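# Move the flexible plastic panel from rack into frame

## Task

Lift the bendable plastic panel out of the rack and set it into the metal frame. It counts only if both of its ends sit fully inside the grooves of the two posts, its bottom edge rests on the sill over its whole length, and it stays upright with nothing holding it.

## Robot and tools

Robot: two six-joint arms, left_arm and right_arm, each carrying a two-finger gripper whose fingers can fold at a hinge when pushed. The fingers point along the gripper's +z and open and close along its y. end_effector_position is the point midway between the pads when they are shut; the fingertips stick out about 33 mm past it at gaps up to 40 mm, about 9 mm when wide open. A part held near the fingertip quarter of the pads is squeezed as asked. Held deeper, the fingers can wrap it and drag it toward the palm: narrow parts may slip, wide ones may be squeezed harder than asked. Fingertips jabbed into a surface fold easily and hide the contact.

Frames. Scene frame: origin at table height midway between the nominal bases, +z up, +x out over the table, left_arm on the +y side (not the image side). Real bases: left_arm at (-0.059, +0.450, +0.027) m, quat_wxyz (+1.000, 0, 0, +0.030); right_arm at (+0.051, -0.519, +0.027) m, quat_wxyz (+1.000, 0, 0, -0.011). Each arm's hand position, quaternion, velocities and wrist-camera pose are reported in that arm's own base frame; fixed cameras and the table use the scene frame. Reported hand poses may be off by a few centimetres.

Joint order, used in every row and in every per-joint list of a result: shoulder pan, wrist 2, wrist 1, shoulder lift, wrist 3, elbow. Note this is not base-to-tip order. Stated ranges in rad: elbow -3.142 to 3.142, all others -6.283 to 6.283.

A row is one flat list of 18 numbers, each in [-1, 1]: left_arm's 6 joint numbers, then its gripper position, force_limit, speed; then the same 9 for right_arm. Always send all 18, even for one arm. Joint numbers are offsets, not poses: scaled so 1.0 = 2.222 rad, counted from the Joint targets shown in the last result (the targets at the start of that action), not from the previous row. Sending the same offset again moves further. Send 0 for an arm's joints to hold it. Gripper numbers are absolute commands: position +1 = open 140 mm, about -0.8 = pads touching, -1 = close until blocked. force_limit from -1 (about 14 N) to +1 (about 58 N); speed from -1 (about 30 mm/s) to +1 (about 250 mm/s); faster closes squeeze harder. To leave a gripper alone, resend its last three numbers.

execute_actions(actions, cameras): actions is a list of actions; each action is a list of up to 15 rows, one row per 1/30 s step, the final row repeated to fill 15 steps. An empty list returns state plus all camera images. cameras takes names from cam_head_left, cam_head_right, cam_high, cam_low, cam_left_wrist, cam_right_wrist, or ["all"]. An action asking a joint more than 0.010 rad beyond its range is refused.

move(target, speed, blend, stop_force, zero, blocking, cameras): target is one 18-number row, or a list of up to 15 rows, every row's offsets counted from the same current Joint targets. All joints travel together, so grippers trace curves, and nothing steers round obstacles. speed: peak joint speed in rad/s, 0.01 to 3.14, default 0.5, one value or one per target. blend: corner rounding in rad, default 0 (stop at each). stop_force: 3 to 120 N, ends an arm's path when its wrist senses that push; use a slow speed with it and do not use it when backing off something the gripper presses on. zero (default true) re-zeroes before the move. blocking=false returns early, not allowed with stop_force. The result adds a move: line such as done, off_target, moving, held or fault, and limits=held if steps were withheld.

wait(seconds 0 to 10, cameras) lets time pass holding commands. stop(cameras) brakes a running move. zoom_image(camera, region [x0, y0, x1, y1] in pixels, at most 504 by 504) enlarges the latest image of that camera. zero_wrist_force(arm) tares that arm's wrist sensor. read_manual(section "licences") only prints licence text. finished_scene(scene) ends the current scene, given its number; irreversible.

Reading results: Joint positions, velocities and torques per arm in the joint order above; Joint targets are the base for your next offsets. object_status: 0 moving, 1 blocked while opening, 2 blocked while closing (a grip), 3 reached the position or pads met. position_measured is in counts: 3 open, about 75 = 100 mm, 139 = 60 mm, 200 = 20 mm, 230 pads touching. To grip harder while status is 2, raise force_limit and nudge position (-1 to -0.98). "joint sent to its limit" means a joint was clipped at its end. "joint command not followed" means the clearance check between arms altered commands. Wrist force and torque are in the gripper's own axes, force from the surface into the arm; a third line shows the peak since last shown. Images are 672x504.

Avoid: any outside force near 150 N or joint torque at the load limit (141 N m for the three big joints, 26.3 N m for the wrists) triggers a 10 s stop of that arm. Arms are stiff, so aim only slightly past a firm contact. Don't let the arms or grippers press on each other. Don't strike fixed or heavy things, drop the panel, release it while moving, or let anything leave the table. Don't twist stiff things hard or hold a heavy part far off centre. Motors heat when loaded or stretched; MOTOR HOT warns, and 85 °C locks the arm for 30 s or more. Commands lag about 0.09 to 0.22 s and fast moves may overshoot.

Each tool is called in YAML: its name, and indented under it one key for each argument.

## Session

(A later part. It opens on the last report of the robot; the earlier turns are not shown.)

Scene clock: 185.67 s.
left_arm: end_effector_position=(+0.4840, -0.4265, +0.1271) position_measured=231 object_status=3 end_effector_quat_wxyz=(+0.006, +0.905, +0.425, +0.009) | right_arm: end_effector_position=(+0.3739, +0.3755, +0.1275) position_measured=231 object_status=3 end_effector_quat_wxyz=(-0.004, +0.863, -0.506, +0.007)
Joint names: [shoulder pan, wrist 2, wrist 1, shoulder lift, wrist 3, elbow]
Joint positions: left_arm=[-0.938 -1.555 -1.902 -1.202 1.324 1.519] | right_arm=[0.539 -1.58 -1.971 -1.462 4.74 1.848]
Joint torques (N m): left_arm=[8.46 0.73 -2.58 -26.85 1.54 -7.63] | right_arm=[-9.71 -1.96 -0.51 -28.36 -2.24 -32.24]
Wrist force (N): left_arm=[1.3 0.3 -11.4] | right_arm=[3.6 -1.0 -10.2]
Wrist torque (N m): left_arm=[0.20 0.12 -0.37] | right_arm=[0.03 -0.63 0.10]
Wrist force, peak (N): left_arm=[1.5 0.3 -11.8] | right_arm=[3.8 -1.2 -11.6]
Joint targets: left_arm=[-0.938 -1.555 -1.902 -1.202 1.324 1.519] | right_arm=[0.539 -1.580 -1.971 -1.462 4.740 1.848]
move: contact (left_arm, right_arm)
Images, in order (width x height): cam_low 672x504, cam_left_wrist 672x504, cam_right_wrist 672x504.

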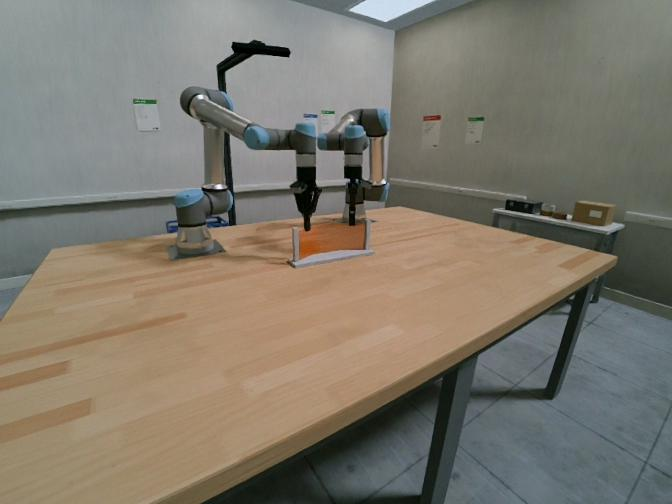

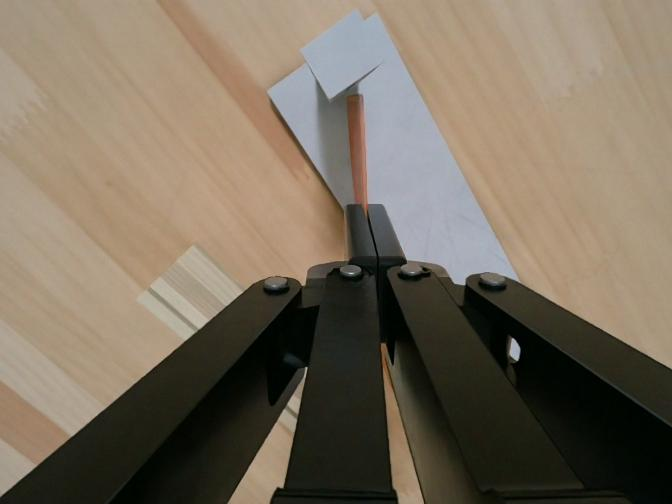

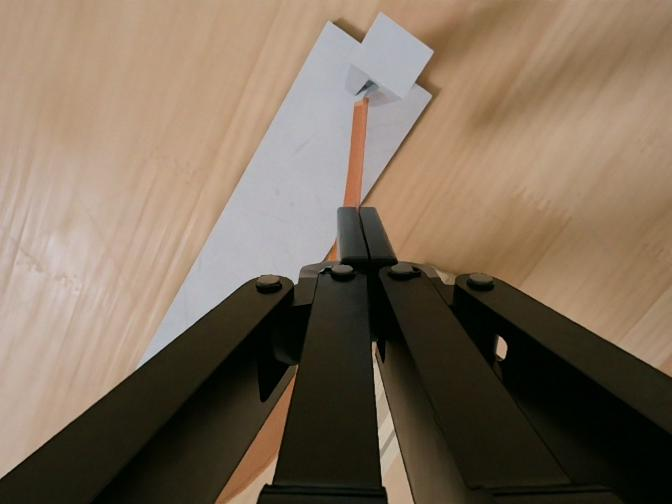

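move:
  target: [0.00205,0,0.00185,0.00099,-0.02946,-0.00338,-1,0,-1,-0.00308,0,0.00219,0.00162,0.02842,-0.0034,-1,0,-1]
  speed: 0.08
  cameras: ["cam_low","cam_left_wrist","cam_right_wrist"]

zoom_image:
  camera: "cam_left_wrist"
  region: [320, 40, 390, 110]

zoom_image:
  camera: "cam_right_wrist"
  region: [330, 40, 400, 110]

zoom_image:
  camera: "cam_low"
  region: [280, 190, 390, 280]

Scene clock: 213.97 s.
left_arm: end_effector_position=(+0.4871, -0.4258, +0.1288) position_measured=231 object_status=3 end_effector_quat_wxyz=(+0.007, +0.890, +0.457, +0.009) | right_arm: end_effector_position=(+0.3780, +0.3738, +0.1287) position_measured=231 object_status=3 end_effector_quat_wxyz=(-0.004, +0.845, -0.535, +0.007)
Joint names: [shoulder pan, wrist 2, wrist 1, shoulder lift, wrist 3, elbow]
Joint positions: left_arm=[-0.934 -1.555 -1.898 -1.2 1.259 1.511] | right_arm=[0.532 -1.58 -1.966 -1.458 4.803 1.84]
Joint torques (N m): left_arm=[10.59 0.82 -1.4 -32.5 -1.15 -36.66] | right_arm=[-10.96 -1.88 -1.4 -22.11 1.82 -36.68]
Wrist force (N): left_arm=[-2.4 1.0 0.7] | right_arm=[2.2 -1.1 1.0]
Wrist torque (N m): left_arm=[0.17 0.29 -0.24] | right_arm=[0.01 -0.77 -0.07]
Wrist force, peak (N): left_arm=[1.8 0.3 -11.8] | right_arm=[3.8 -1.1 -11.0]
Joint targets: left_arm=[-0.934 -1.555 -1.898 -1.200 1.259 1.511] | right_arm=[0.532 -1.580 -1.966 -1.458 4.803 1.840]
move: done
Images, in order (width x height): cam_low 672x504, cam_left_wrist 672x504, cam_right_wrist 672x504.

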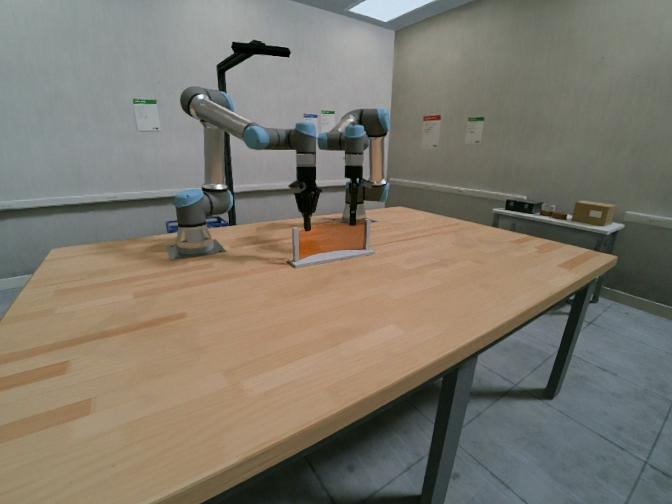

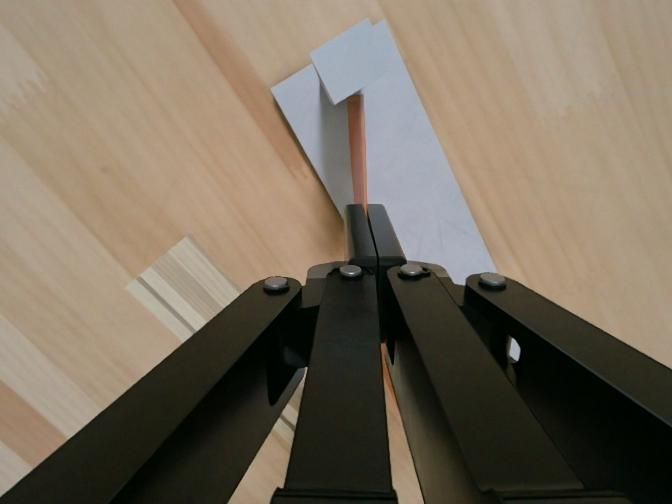

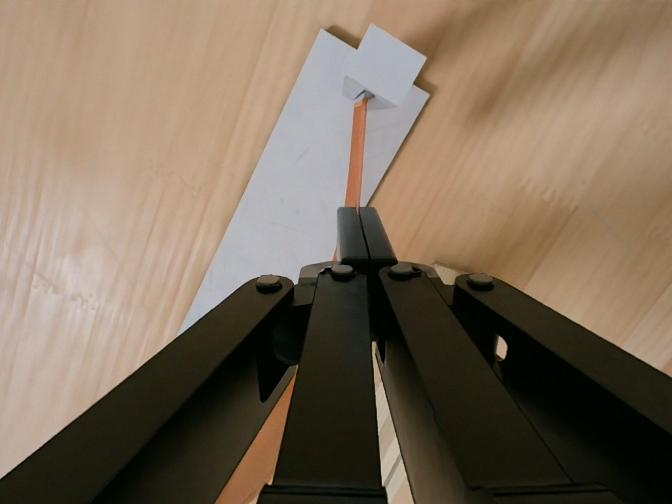

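Scaled by 7.200 from the camera's 672x504 image, which has a finer 960x720 frame.

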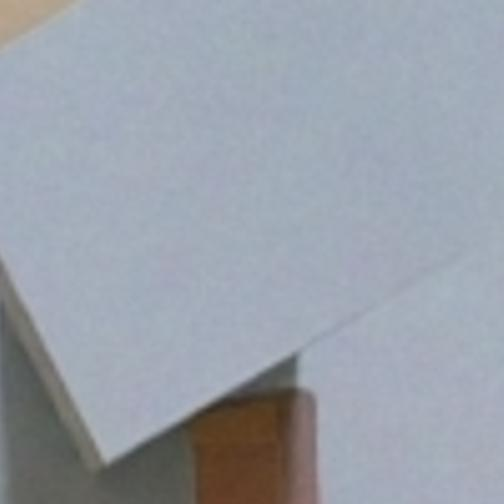

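Scaled by 7.200 from the camera's 672x504 image, which has a finer 960x720 frame.

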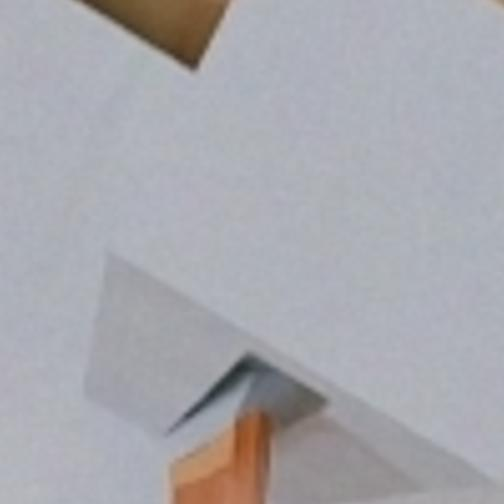

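Scaled by 4.582 from the camera's 672x504 image, which has a finer 960x720 frame.

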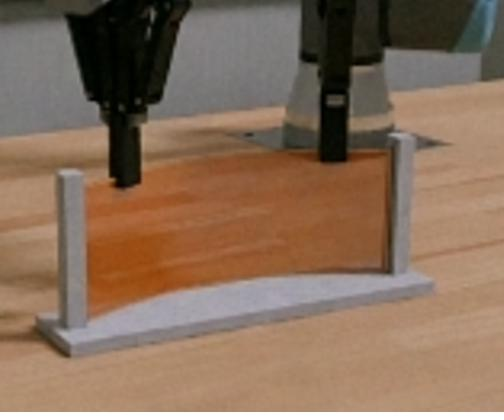

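move:
  target: [0.00609,0,0.00278,0.00661,-0.07942,-0.00938,-1,0,-1,-0.00658,0,0.00068,0.00496,0.07893,-0.00564,-1,0,-1]
  speed: 0.1
  stop_force: 10
  cameras: ["cam_low","cam_left_wrist","cam_right_wrist"]

zoom_image:
  camera: "cam_left_wrist"
  region: [320, 60, 390, 130]

zoom_image:
  camera: "cam_right_wrist"
  region: [330, 60, 400, 130]

zoom_image:
  camera: "cam_low"
  region: [280, 190, 390, 280]

Scene clock: 233.90 s.
left_arm: end_effector_position=(+0.4968, -0.4244, +0.1288) position_measured=231 object_status=3 end_effector_quat_wxyz=(+0.007, +0.842, +0.539, +0.009) | right_arm: end_effector_position=(+0.3877, +0.3707, +0.1287) position_measured=231 object_status=3 end_effector_quat_wxyz=(-0.004, +0.790, -0.613, +0.007)
Joint names: [shoulder pan, wrist 2, wrist 1, shoulder lift, wrist 3, elbow]
Joint positions: left_arm=[-0.92 -1.555 -1.892 -1.185 1.083 1.491] | right_arm=[0.517 -1.58 -1.965 -1.447 4.979 1.828]
Joint torques (N m): left_arm=[11.27 0.68 -1.03 -33.26 -1.1 -36.5] | right_arm=[-11.65 -1.96 -1.28 -22.55 1.71 -37.53]
Wrist force (N): left_arm=[-3.2 1.3 0.9] | right_arm=[1.6 -1.2 1.1]
Wrist torque (N m): left_arm=[0.19 0.26 -0.12] | right_arm=[0.07 -0.82 -0.18]
Wrist force, peak (N): left_arm=[-3.6 1.0 1.0] | right_arm=[2.7 -0.8 1.3]
Joint targets: left_arm=[-0.920 -1.555 -1.892 -1.185 1.083 1.491] | right_arm=[0.517 -1.580 -1.965 -1.447 4.979 1.828]
move: done
Images, in order (width x height): cam_low 672x504, cam_left_wrist 672x504, cam_right_wrist 672x504.

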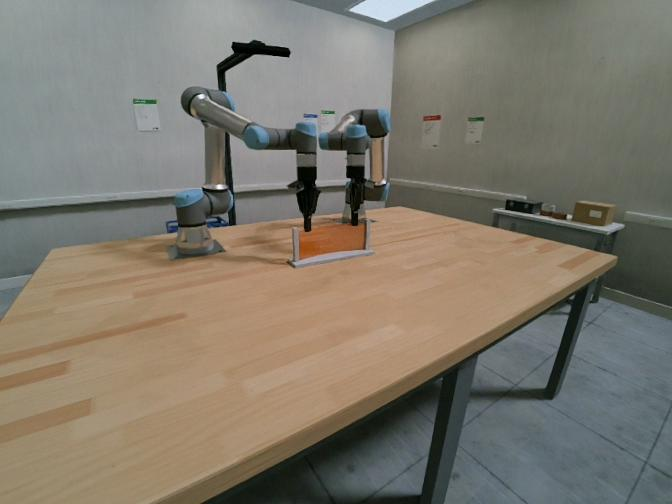

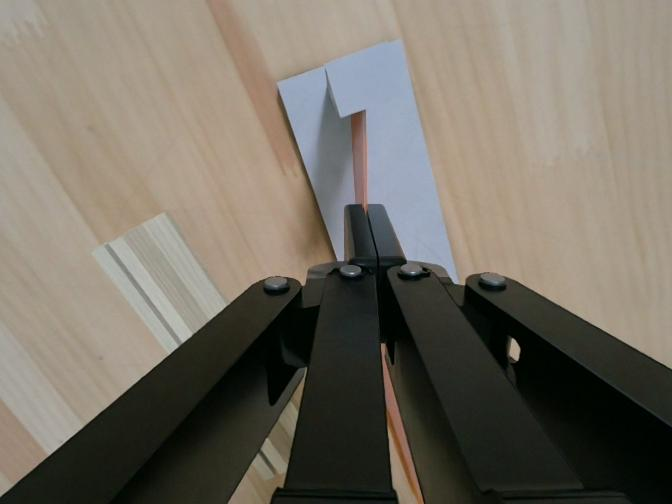

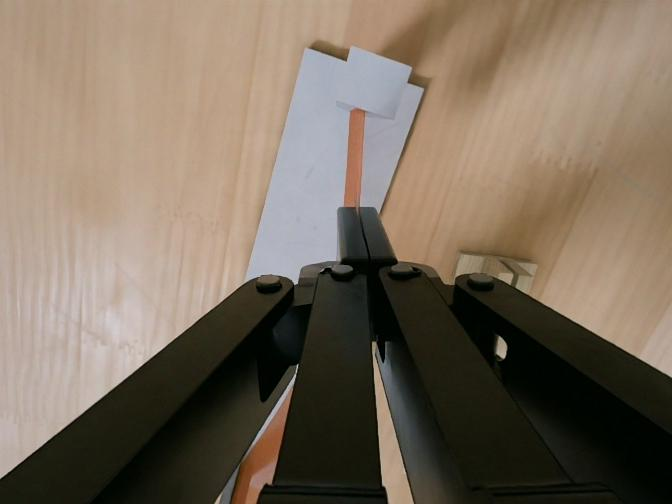

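Scaled by 7.200 from the camera's 672x504 image, which has a finer 960x720 frame.

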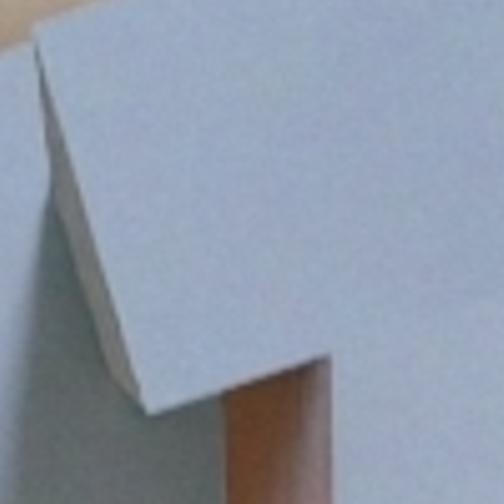

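Scaled by 7.200 from the camera's 672x504 image, which has a finer 960x720 frame.

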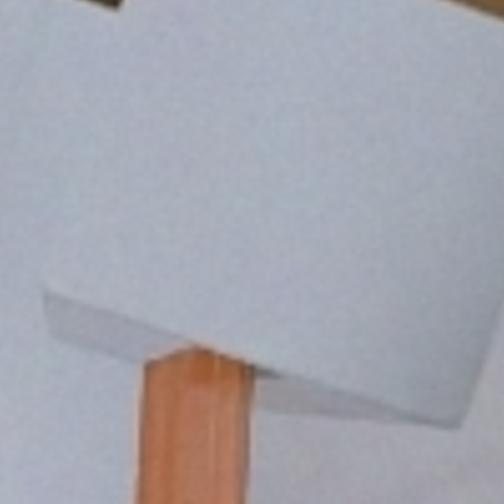

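Scaled by 4.582 from the camera's 672x504 image, which has a finer 960x720 frame.

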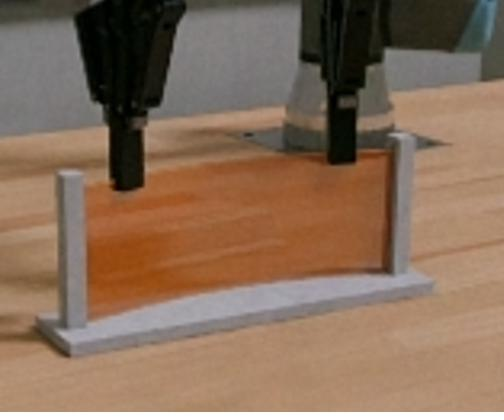

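move:
  target:
    - [0.00842,0,0.0055,0.01247,-0.12659,-0.01798,-1,0,-1,-0.00841,0,0.00159,0.01016,0.1266,-0.01175,-1,0,-1]
    - [0.00842,0,0.00286,0.01325,-0.12659,-0.01611,-1,0,-1,-0.00841,0,-0.00133,0.01117,0.1266,-0.00985,-1,0,-1]
  speed: [0.12, 0.01]
  stop_force: 5
  cameras: ["cam_low","cam_left_wrist","cam_right_wrist"]

zoom_image:
  camera: "cam_left_wrist"
  region: [290, 40, 430, 220]

zoom_image:
  camera: "cam_right_wrist"
  region: [290, 40, 430, 220]

zoom_image:
  camera: "cam_low"
  region: [280, 190, 390, 280]

Scene clock: 253.47 s.
left_arm: end_effector_position=(+0.5123, -0.4247, +0.1278) position_measured=231 object_status=3 end_effector_quat_wxyz=(+0.008, +0.752, +0.659, +0.008) | right_arm: end_effector_position=(+0.4035, +0.3682, +0.1282) position_measured=231 object_status=3 end_effector_quat_wxyz=(-0.005, +0.690, -0.724, +0.006)
Joint names: [shoulder pan, wrist 2, wrist 1, shoulder lift, wrist 3, elbow]
Joint positions: left_arm=[-0.902 -1.555 -1.883 -1.157 0.802 1.452] | right_arm=[0.498 -1.58 -1.963 -1.424 5.259 1.803]
Joint torques (N m): left_arm=[8.68 0.73 -0.9 -55.28 0.77 -33.56] | right_arm=[-0.62 -1.96 -0.92 -33.23 -2 -34.19]
Wrist force (N): left_arm=[-3.2 0.7 -4.6] | right_arm=[-0.2 -0.4 -4.0]
Wrist torque (N m): left_arm=[0.15 0.18 0.07] | right_arm=[0.04 -0.94 -0.35]
Wrist force, peak (N): left_arm=[-3.6 0.9 -6.8] | right_arm=[-0.6 -0.3 -6.1]
Joint targets: left_arm=[-0.902 -1.555 -1.883 -1.157 0.802 1.452] | right_arm=[0.498 -1.580 -1.963 -1.424 5.259 1.803]
move: contact (left_arm, right_arm); path passed 1 of 2 targets
Images, in order (width x height): cam_low 672x504, cam_left_wrist 672x504, cam_right_wrist 672x504.

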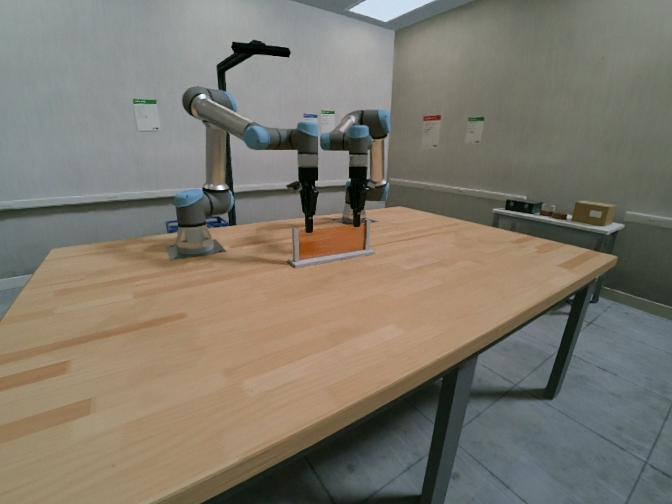

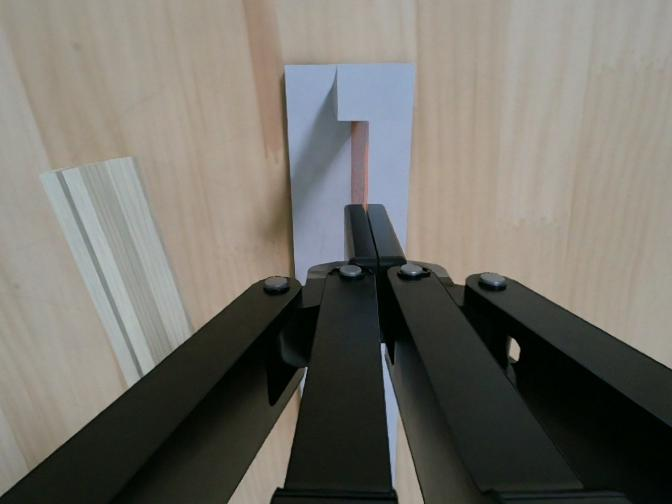

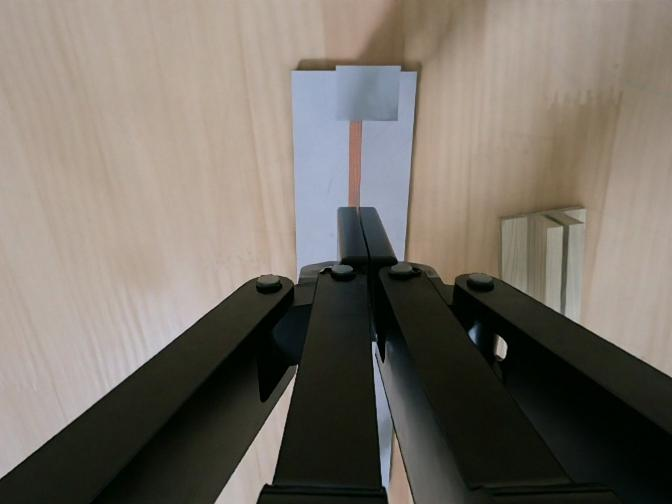

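Scaled by 2.800 from the camera's 672x504 image, which has a finer 960x720 frame.

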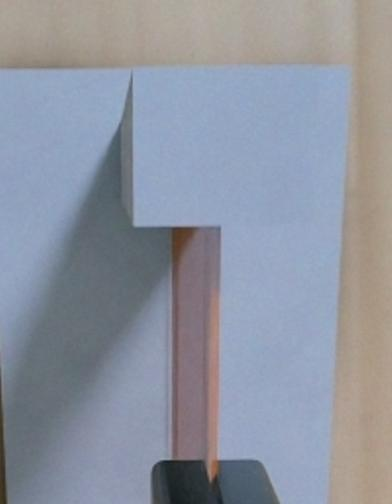

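Scaled by 2.800 from the camera's 672x504 image, which has a finer 960x720 frame.

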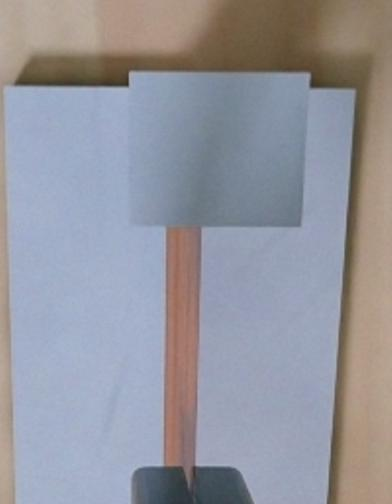

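Scaled by 4.582 from the camera's 672x504 image, which has a finer 960x720 frame.

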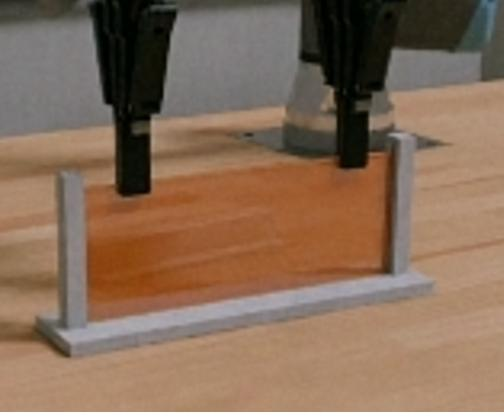

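execute_actions:
  actions:
    - [[0,0,0,0,0,0,-0.5,0,-1,0,0,0,0,0,0,-0.5,0,-1]]
    - [[0,0,0,0,0,0,-0.5,0,-1,0,0,0,0,0,0,-0.5,0,-1]]
  cameras: ["cam_left_wrist","cam_right_wrist"]

Scene clock: 256.27 s.
left_arm: end_effector_position=(+0.5123, -0.4247, +0.1278) position_measured=192 object_status=3 end_effector_quat_wxyz=(+0.008, +0.752, +0.659, +0.008) | right_arm: end_effector_position=(+0.4035, +0.3682, +0.1282) position_measured=192 object_status=3 end_effector_quat_wxyz=(-0.005, +0.690, -0.724, +0.006)
Joint names: [shoulder pan, wrist 2, wrist 1, shoulder lift, wrist 3, elbow]
Joint positions: left_arm=[-0.902 -1.555 -1.883 -1.157 0.802 1.452] | right_arm=[0.498 -1.58 -1.963 -1.424 5.259 1.803]
Joint torques (N m): left_arm=[2.89 0.6 -2.18 -56.08 0.85 -33.87] | right_arm=[7.8 -1.86 -2.72 -33.74 -1.95 -34.02]
Wrist force (N): left_arm=[-1.0 0.4 0.6] | right_arm=[3.4 -0.7 1.5]
Wrist torque (N m): left_arm=[0.08 0.19 0.07] | right_arm=[0.11 -0.74 -0.36]
Wrist force, peak (N): left_arm=[-3.4 0.8 -4.9] | right_arm=[-0.4 -0.5 -4.3]
Joint targets: left_arm=[-0.902 -1.555 -1.883 -1.157 0.802 1.452] | right_arm=[0.498 -1.580 -1.963 -1.424 5.259 1.803]
Step readings (joint positions of left_arm | right_arm):
0: [-0.902 -1.555 -1.883 -1.157 0.802 1.452] | [0.498 -1.580 -1.963 -1.424 5.259 1.803]
1: [-0.902 -1.555 -1.883 -1.157 0.802 1.452] | [0.498 -1.580 -1.963 -1.424 5.259 1.803]
2: [-0.902 -1.555 -1.883 -1.157 0.802 1.452] | [0.498 -1.580 -1.963 -1.424 5.259 1.803]
4: [-0.902 -1.555 -1.883 -1.157 0.802 1.452] | [0.498 -1.580 -1.963 -1.424 5.259 1.803]
8: [-0.902 -1.555 -1.883 -1.157 0.802 1.452] | [0.498 -1.580 -1.963 -1.424 5.259 1.803]
15: [-0.902 -1.555 -1.883 -1.157 0.802 1.452] | [0.498 -1.580 -1.963 -1.424 5.259 1.803]
16: [-0.902 -1.555 -1.883 -1.157 0.802 1.452] | [0.498 -1.580 -1.963 -1.424 5.259 1.803]
17: [-0.902 -1.555 -1.883 -1.157 0.802 1.452] | [0.498 -1.580 -1.963 -1.424 5.259 1.803]
19: [-0.902 -1.555 -1.883 -1.157 0.802 1.452] | [0.498 -1.580 -1.963 -1.424 5.259 1.803]
23: [-0.902 -1.555 -1.883 -1.157 0.802 1.452] | [0.498 -1.580 -1.963 -1.424 5.259 1.803]
30: [-0.902 -1.555 -1.883 -1.157 0.802 1.452] | [0.498 -1.580 -1.963 -1.424 5.259 1.803]
Images, in order (width x height): cam_left_wrist 672x504, cam_right_wrist 672x504.

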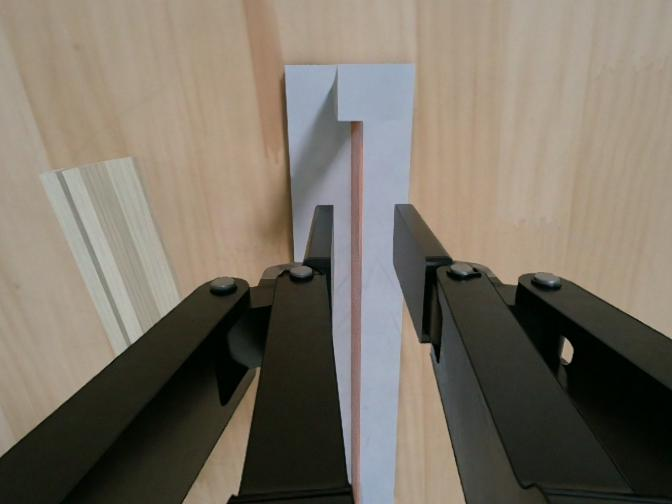

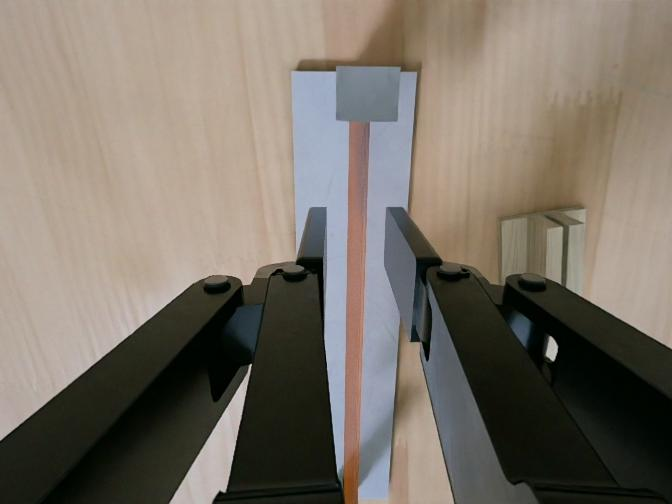

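move:
  target:
    - [0,0,0.02216,-0.00558,0,-0.01576,-0.5,0,-1,0,0,0.02318,-0.00752,0,-0.01571,-0.5,0,-1]
    - [0,0,0.08758,-0.01706,0,-0.06971,-0.5,0,-1,0,0,0.09235,-0.02345,0,-0.06895,-0.5,0,-1]
  speed: [0.15, 0.4]
  blend: 0.01
  cameras: ["cam_left_wrist","cam_right_wrist","cam_low"]

zoom_image:
  camera: "cam_low"
  region: [280, 190, 390, 280]

zoom_image:
  camera: "cam_left_wrist"
  region: [280, 60, 420, 260]

zoom_image:
  camera: "cam_right_wrist"
  region: [280, 60, 420, 260]

Scene clock: 265.73 s.
left_arm: end_effector_position=(+0.5120, -0.4244, +0.2076) position_measured=192 object_status=3 end_effector_quat_wxyz=(+0.008, +0.752, +0.659, +0.008) | right_arm: end_effector_position=(+0.4034, +0.3682, +0.2081) position_measured=192 object_status=3 end_effector_quat_wxyz=(-0.005, +0.690, -0.724, +0.006)
Joint names: [shoulder pan, wrist 2, wrist 1, shoulder lift, wrist 3, elbow]
Joint positions: left_arm=[-0.902 -1.555 -1.689 -1.194 0.802 1.298] | right_arm=[0.498 -1.58 -1.758 -1.476 5.259 1.65]
Joint torques (N m): left_arm=[-1.79 0.71 -1.75 -58.75 0.83 -38.58] | right_arm=[9.3 -1.94 -1.71 -35.46 -2.01 -38.7]
Wrist force (N): left_arm=[-0.6 0.3 0.0] | right_arm=[3.3 -0.8 1.7]
Wrist torque (N m): left_arm=[0.09 0.07 0.03] | right_arm=[0.08 -0.71 -0.34]
Wrist force, peak (N): left_arm=[-0.7 0.5 1.4] | right_arm=[3.4 -0.6 2.5]
Joint targets: left_arm=[-0.902 -1.555 -1.688 -1.195 0.802 1.298] | right_arm=[0.498 -1.580 -1.758 -1.476 5.259 1.649]
move: done
Images, in order (width x height): cam_low 672x504, cam_left_wrist 672x504, cam_right_wrist 672x504.

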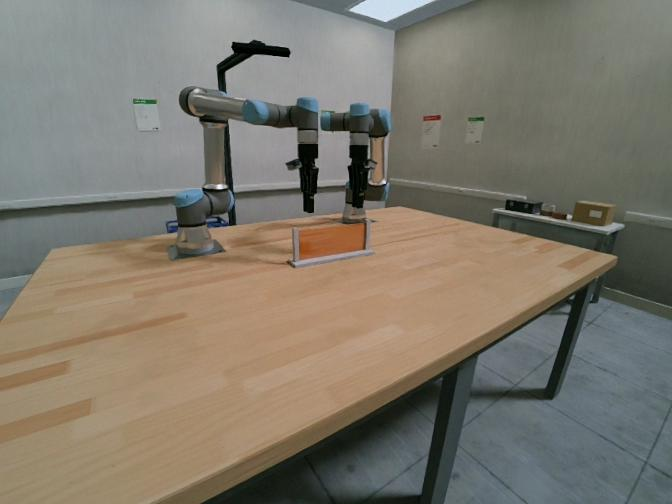

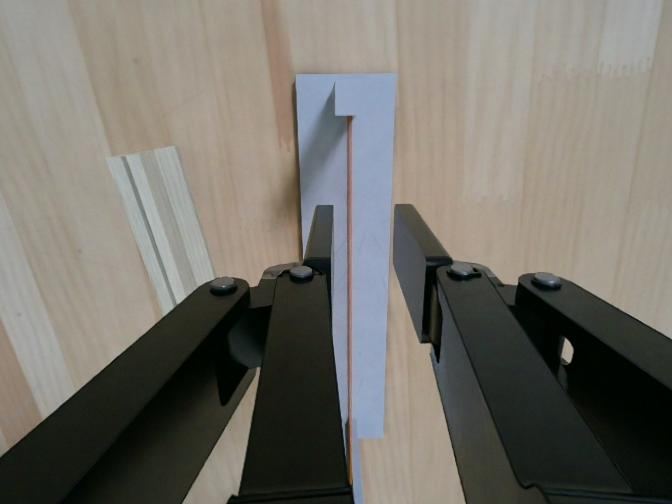

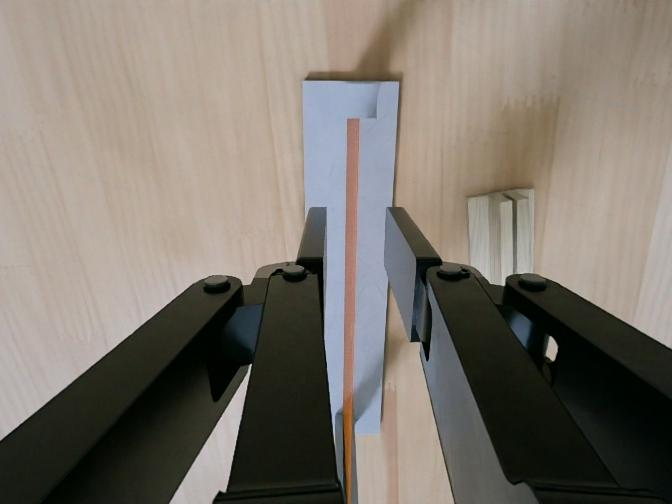

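Scaled by 4.582 from the camera's 672x504 image, which has a finer 960x720 frame.

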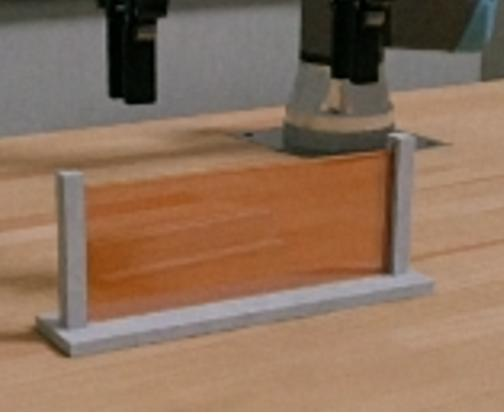

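Scaled by 2.520 from the camera's 672x504 image, which has a finer 960x720 frame.

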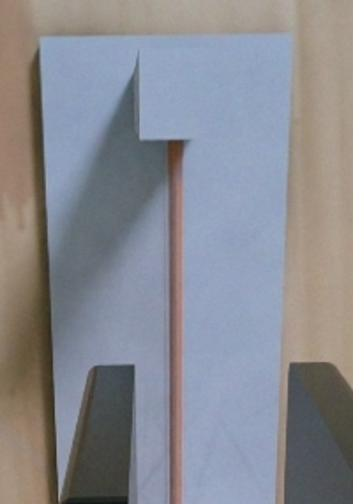

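Scaled by 2.520 from the camera's 672x504 image, which has a finer 960x720 frame.

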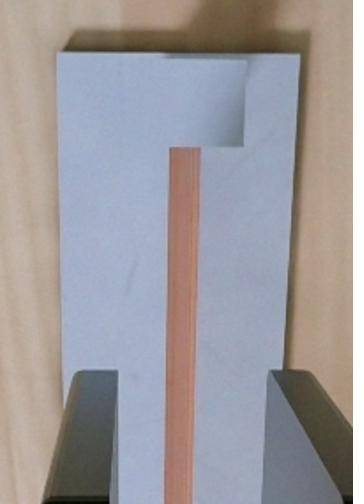

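The panel is seated in both grooves and standing by itself, as in scene 1.

finished_scene:
  scene: 2

The scene is finished: the task was done.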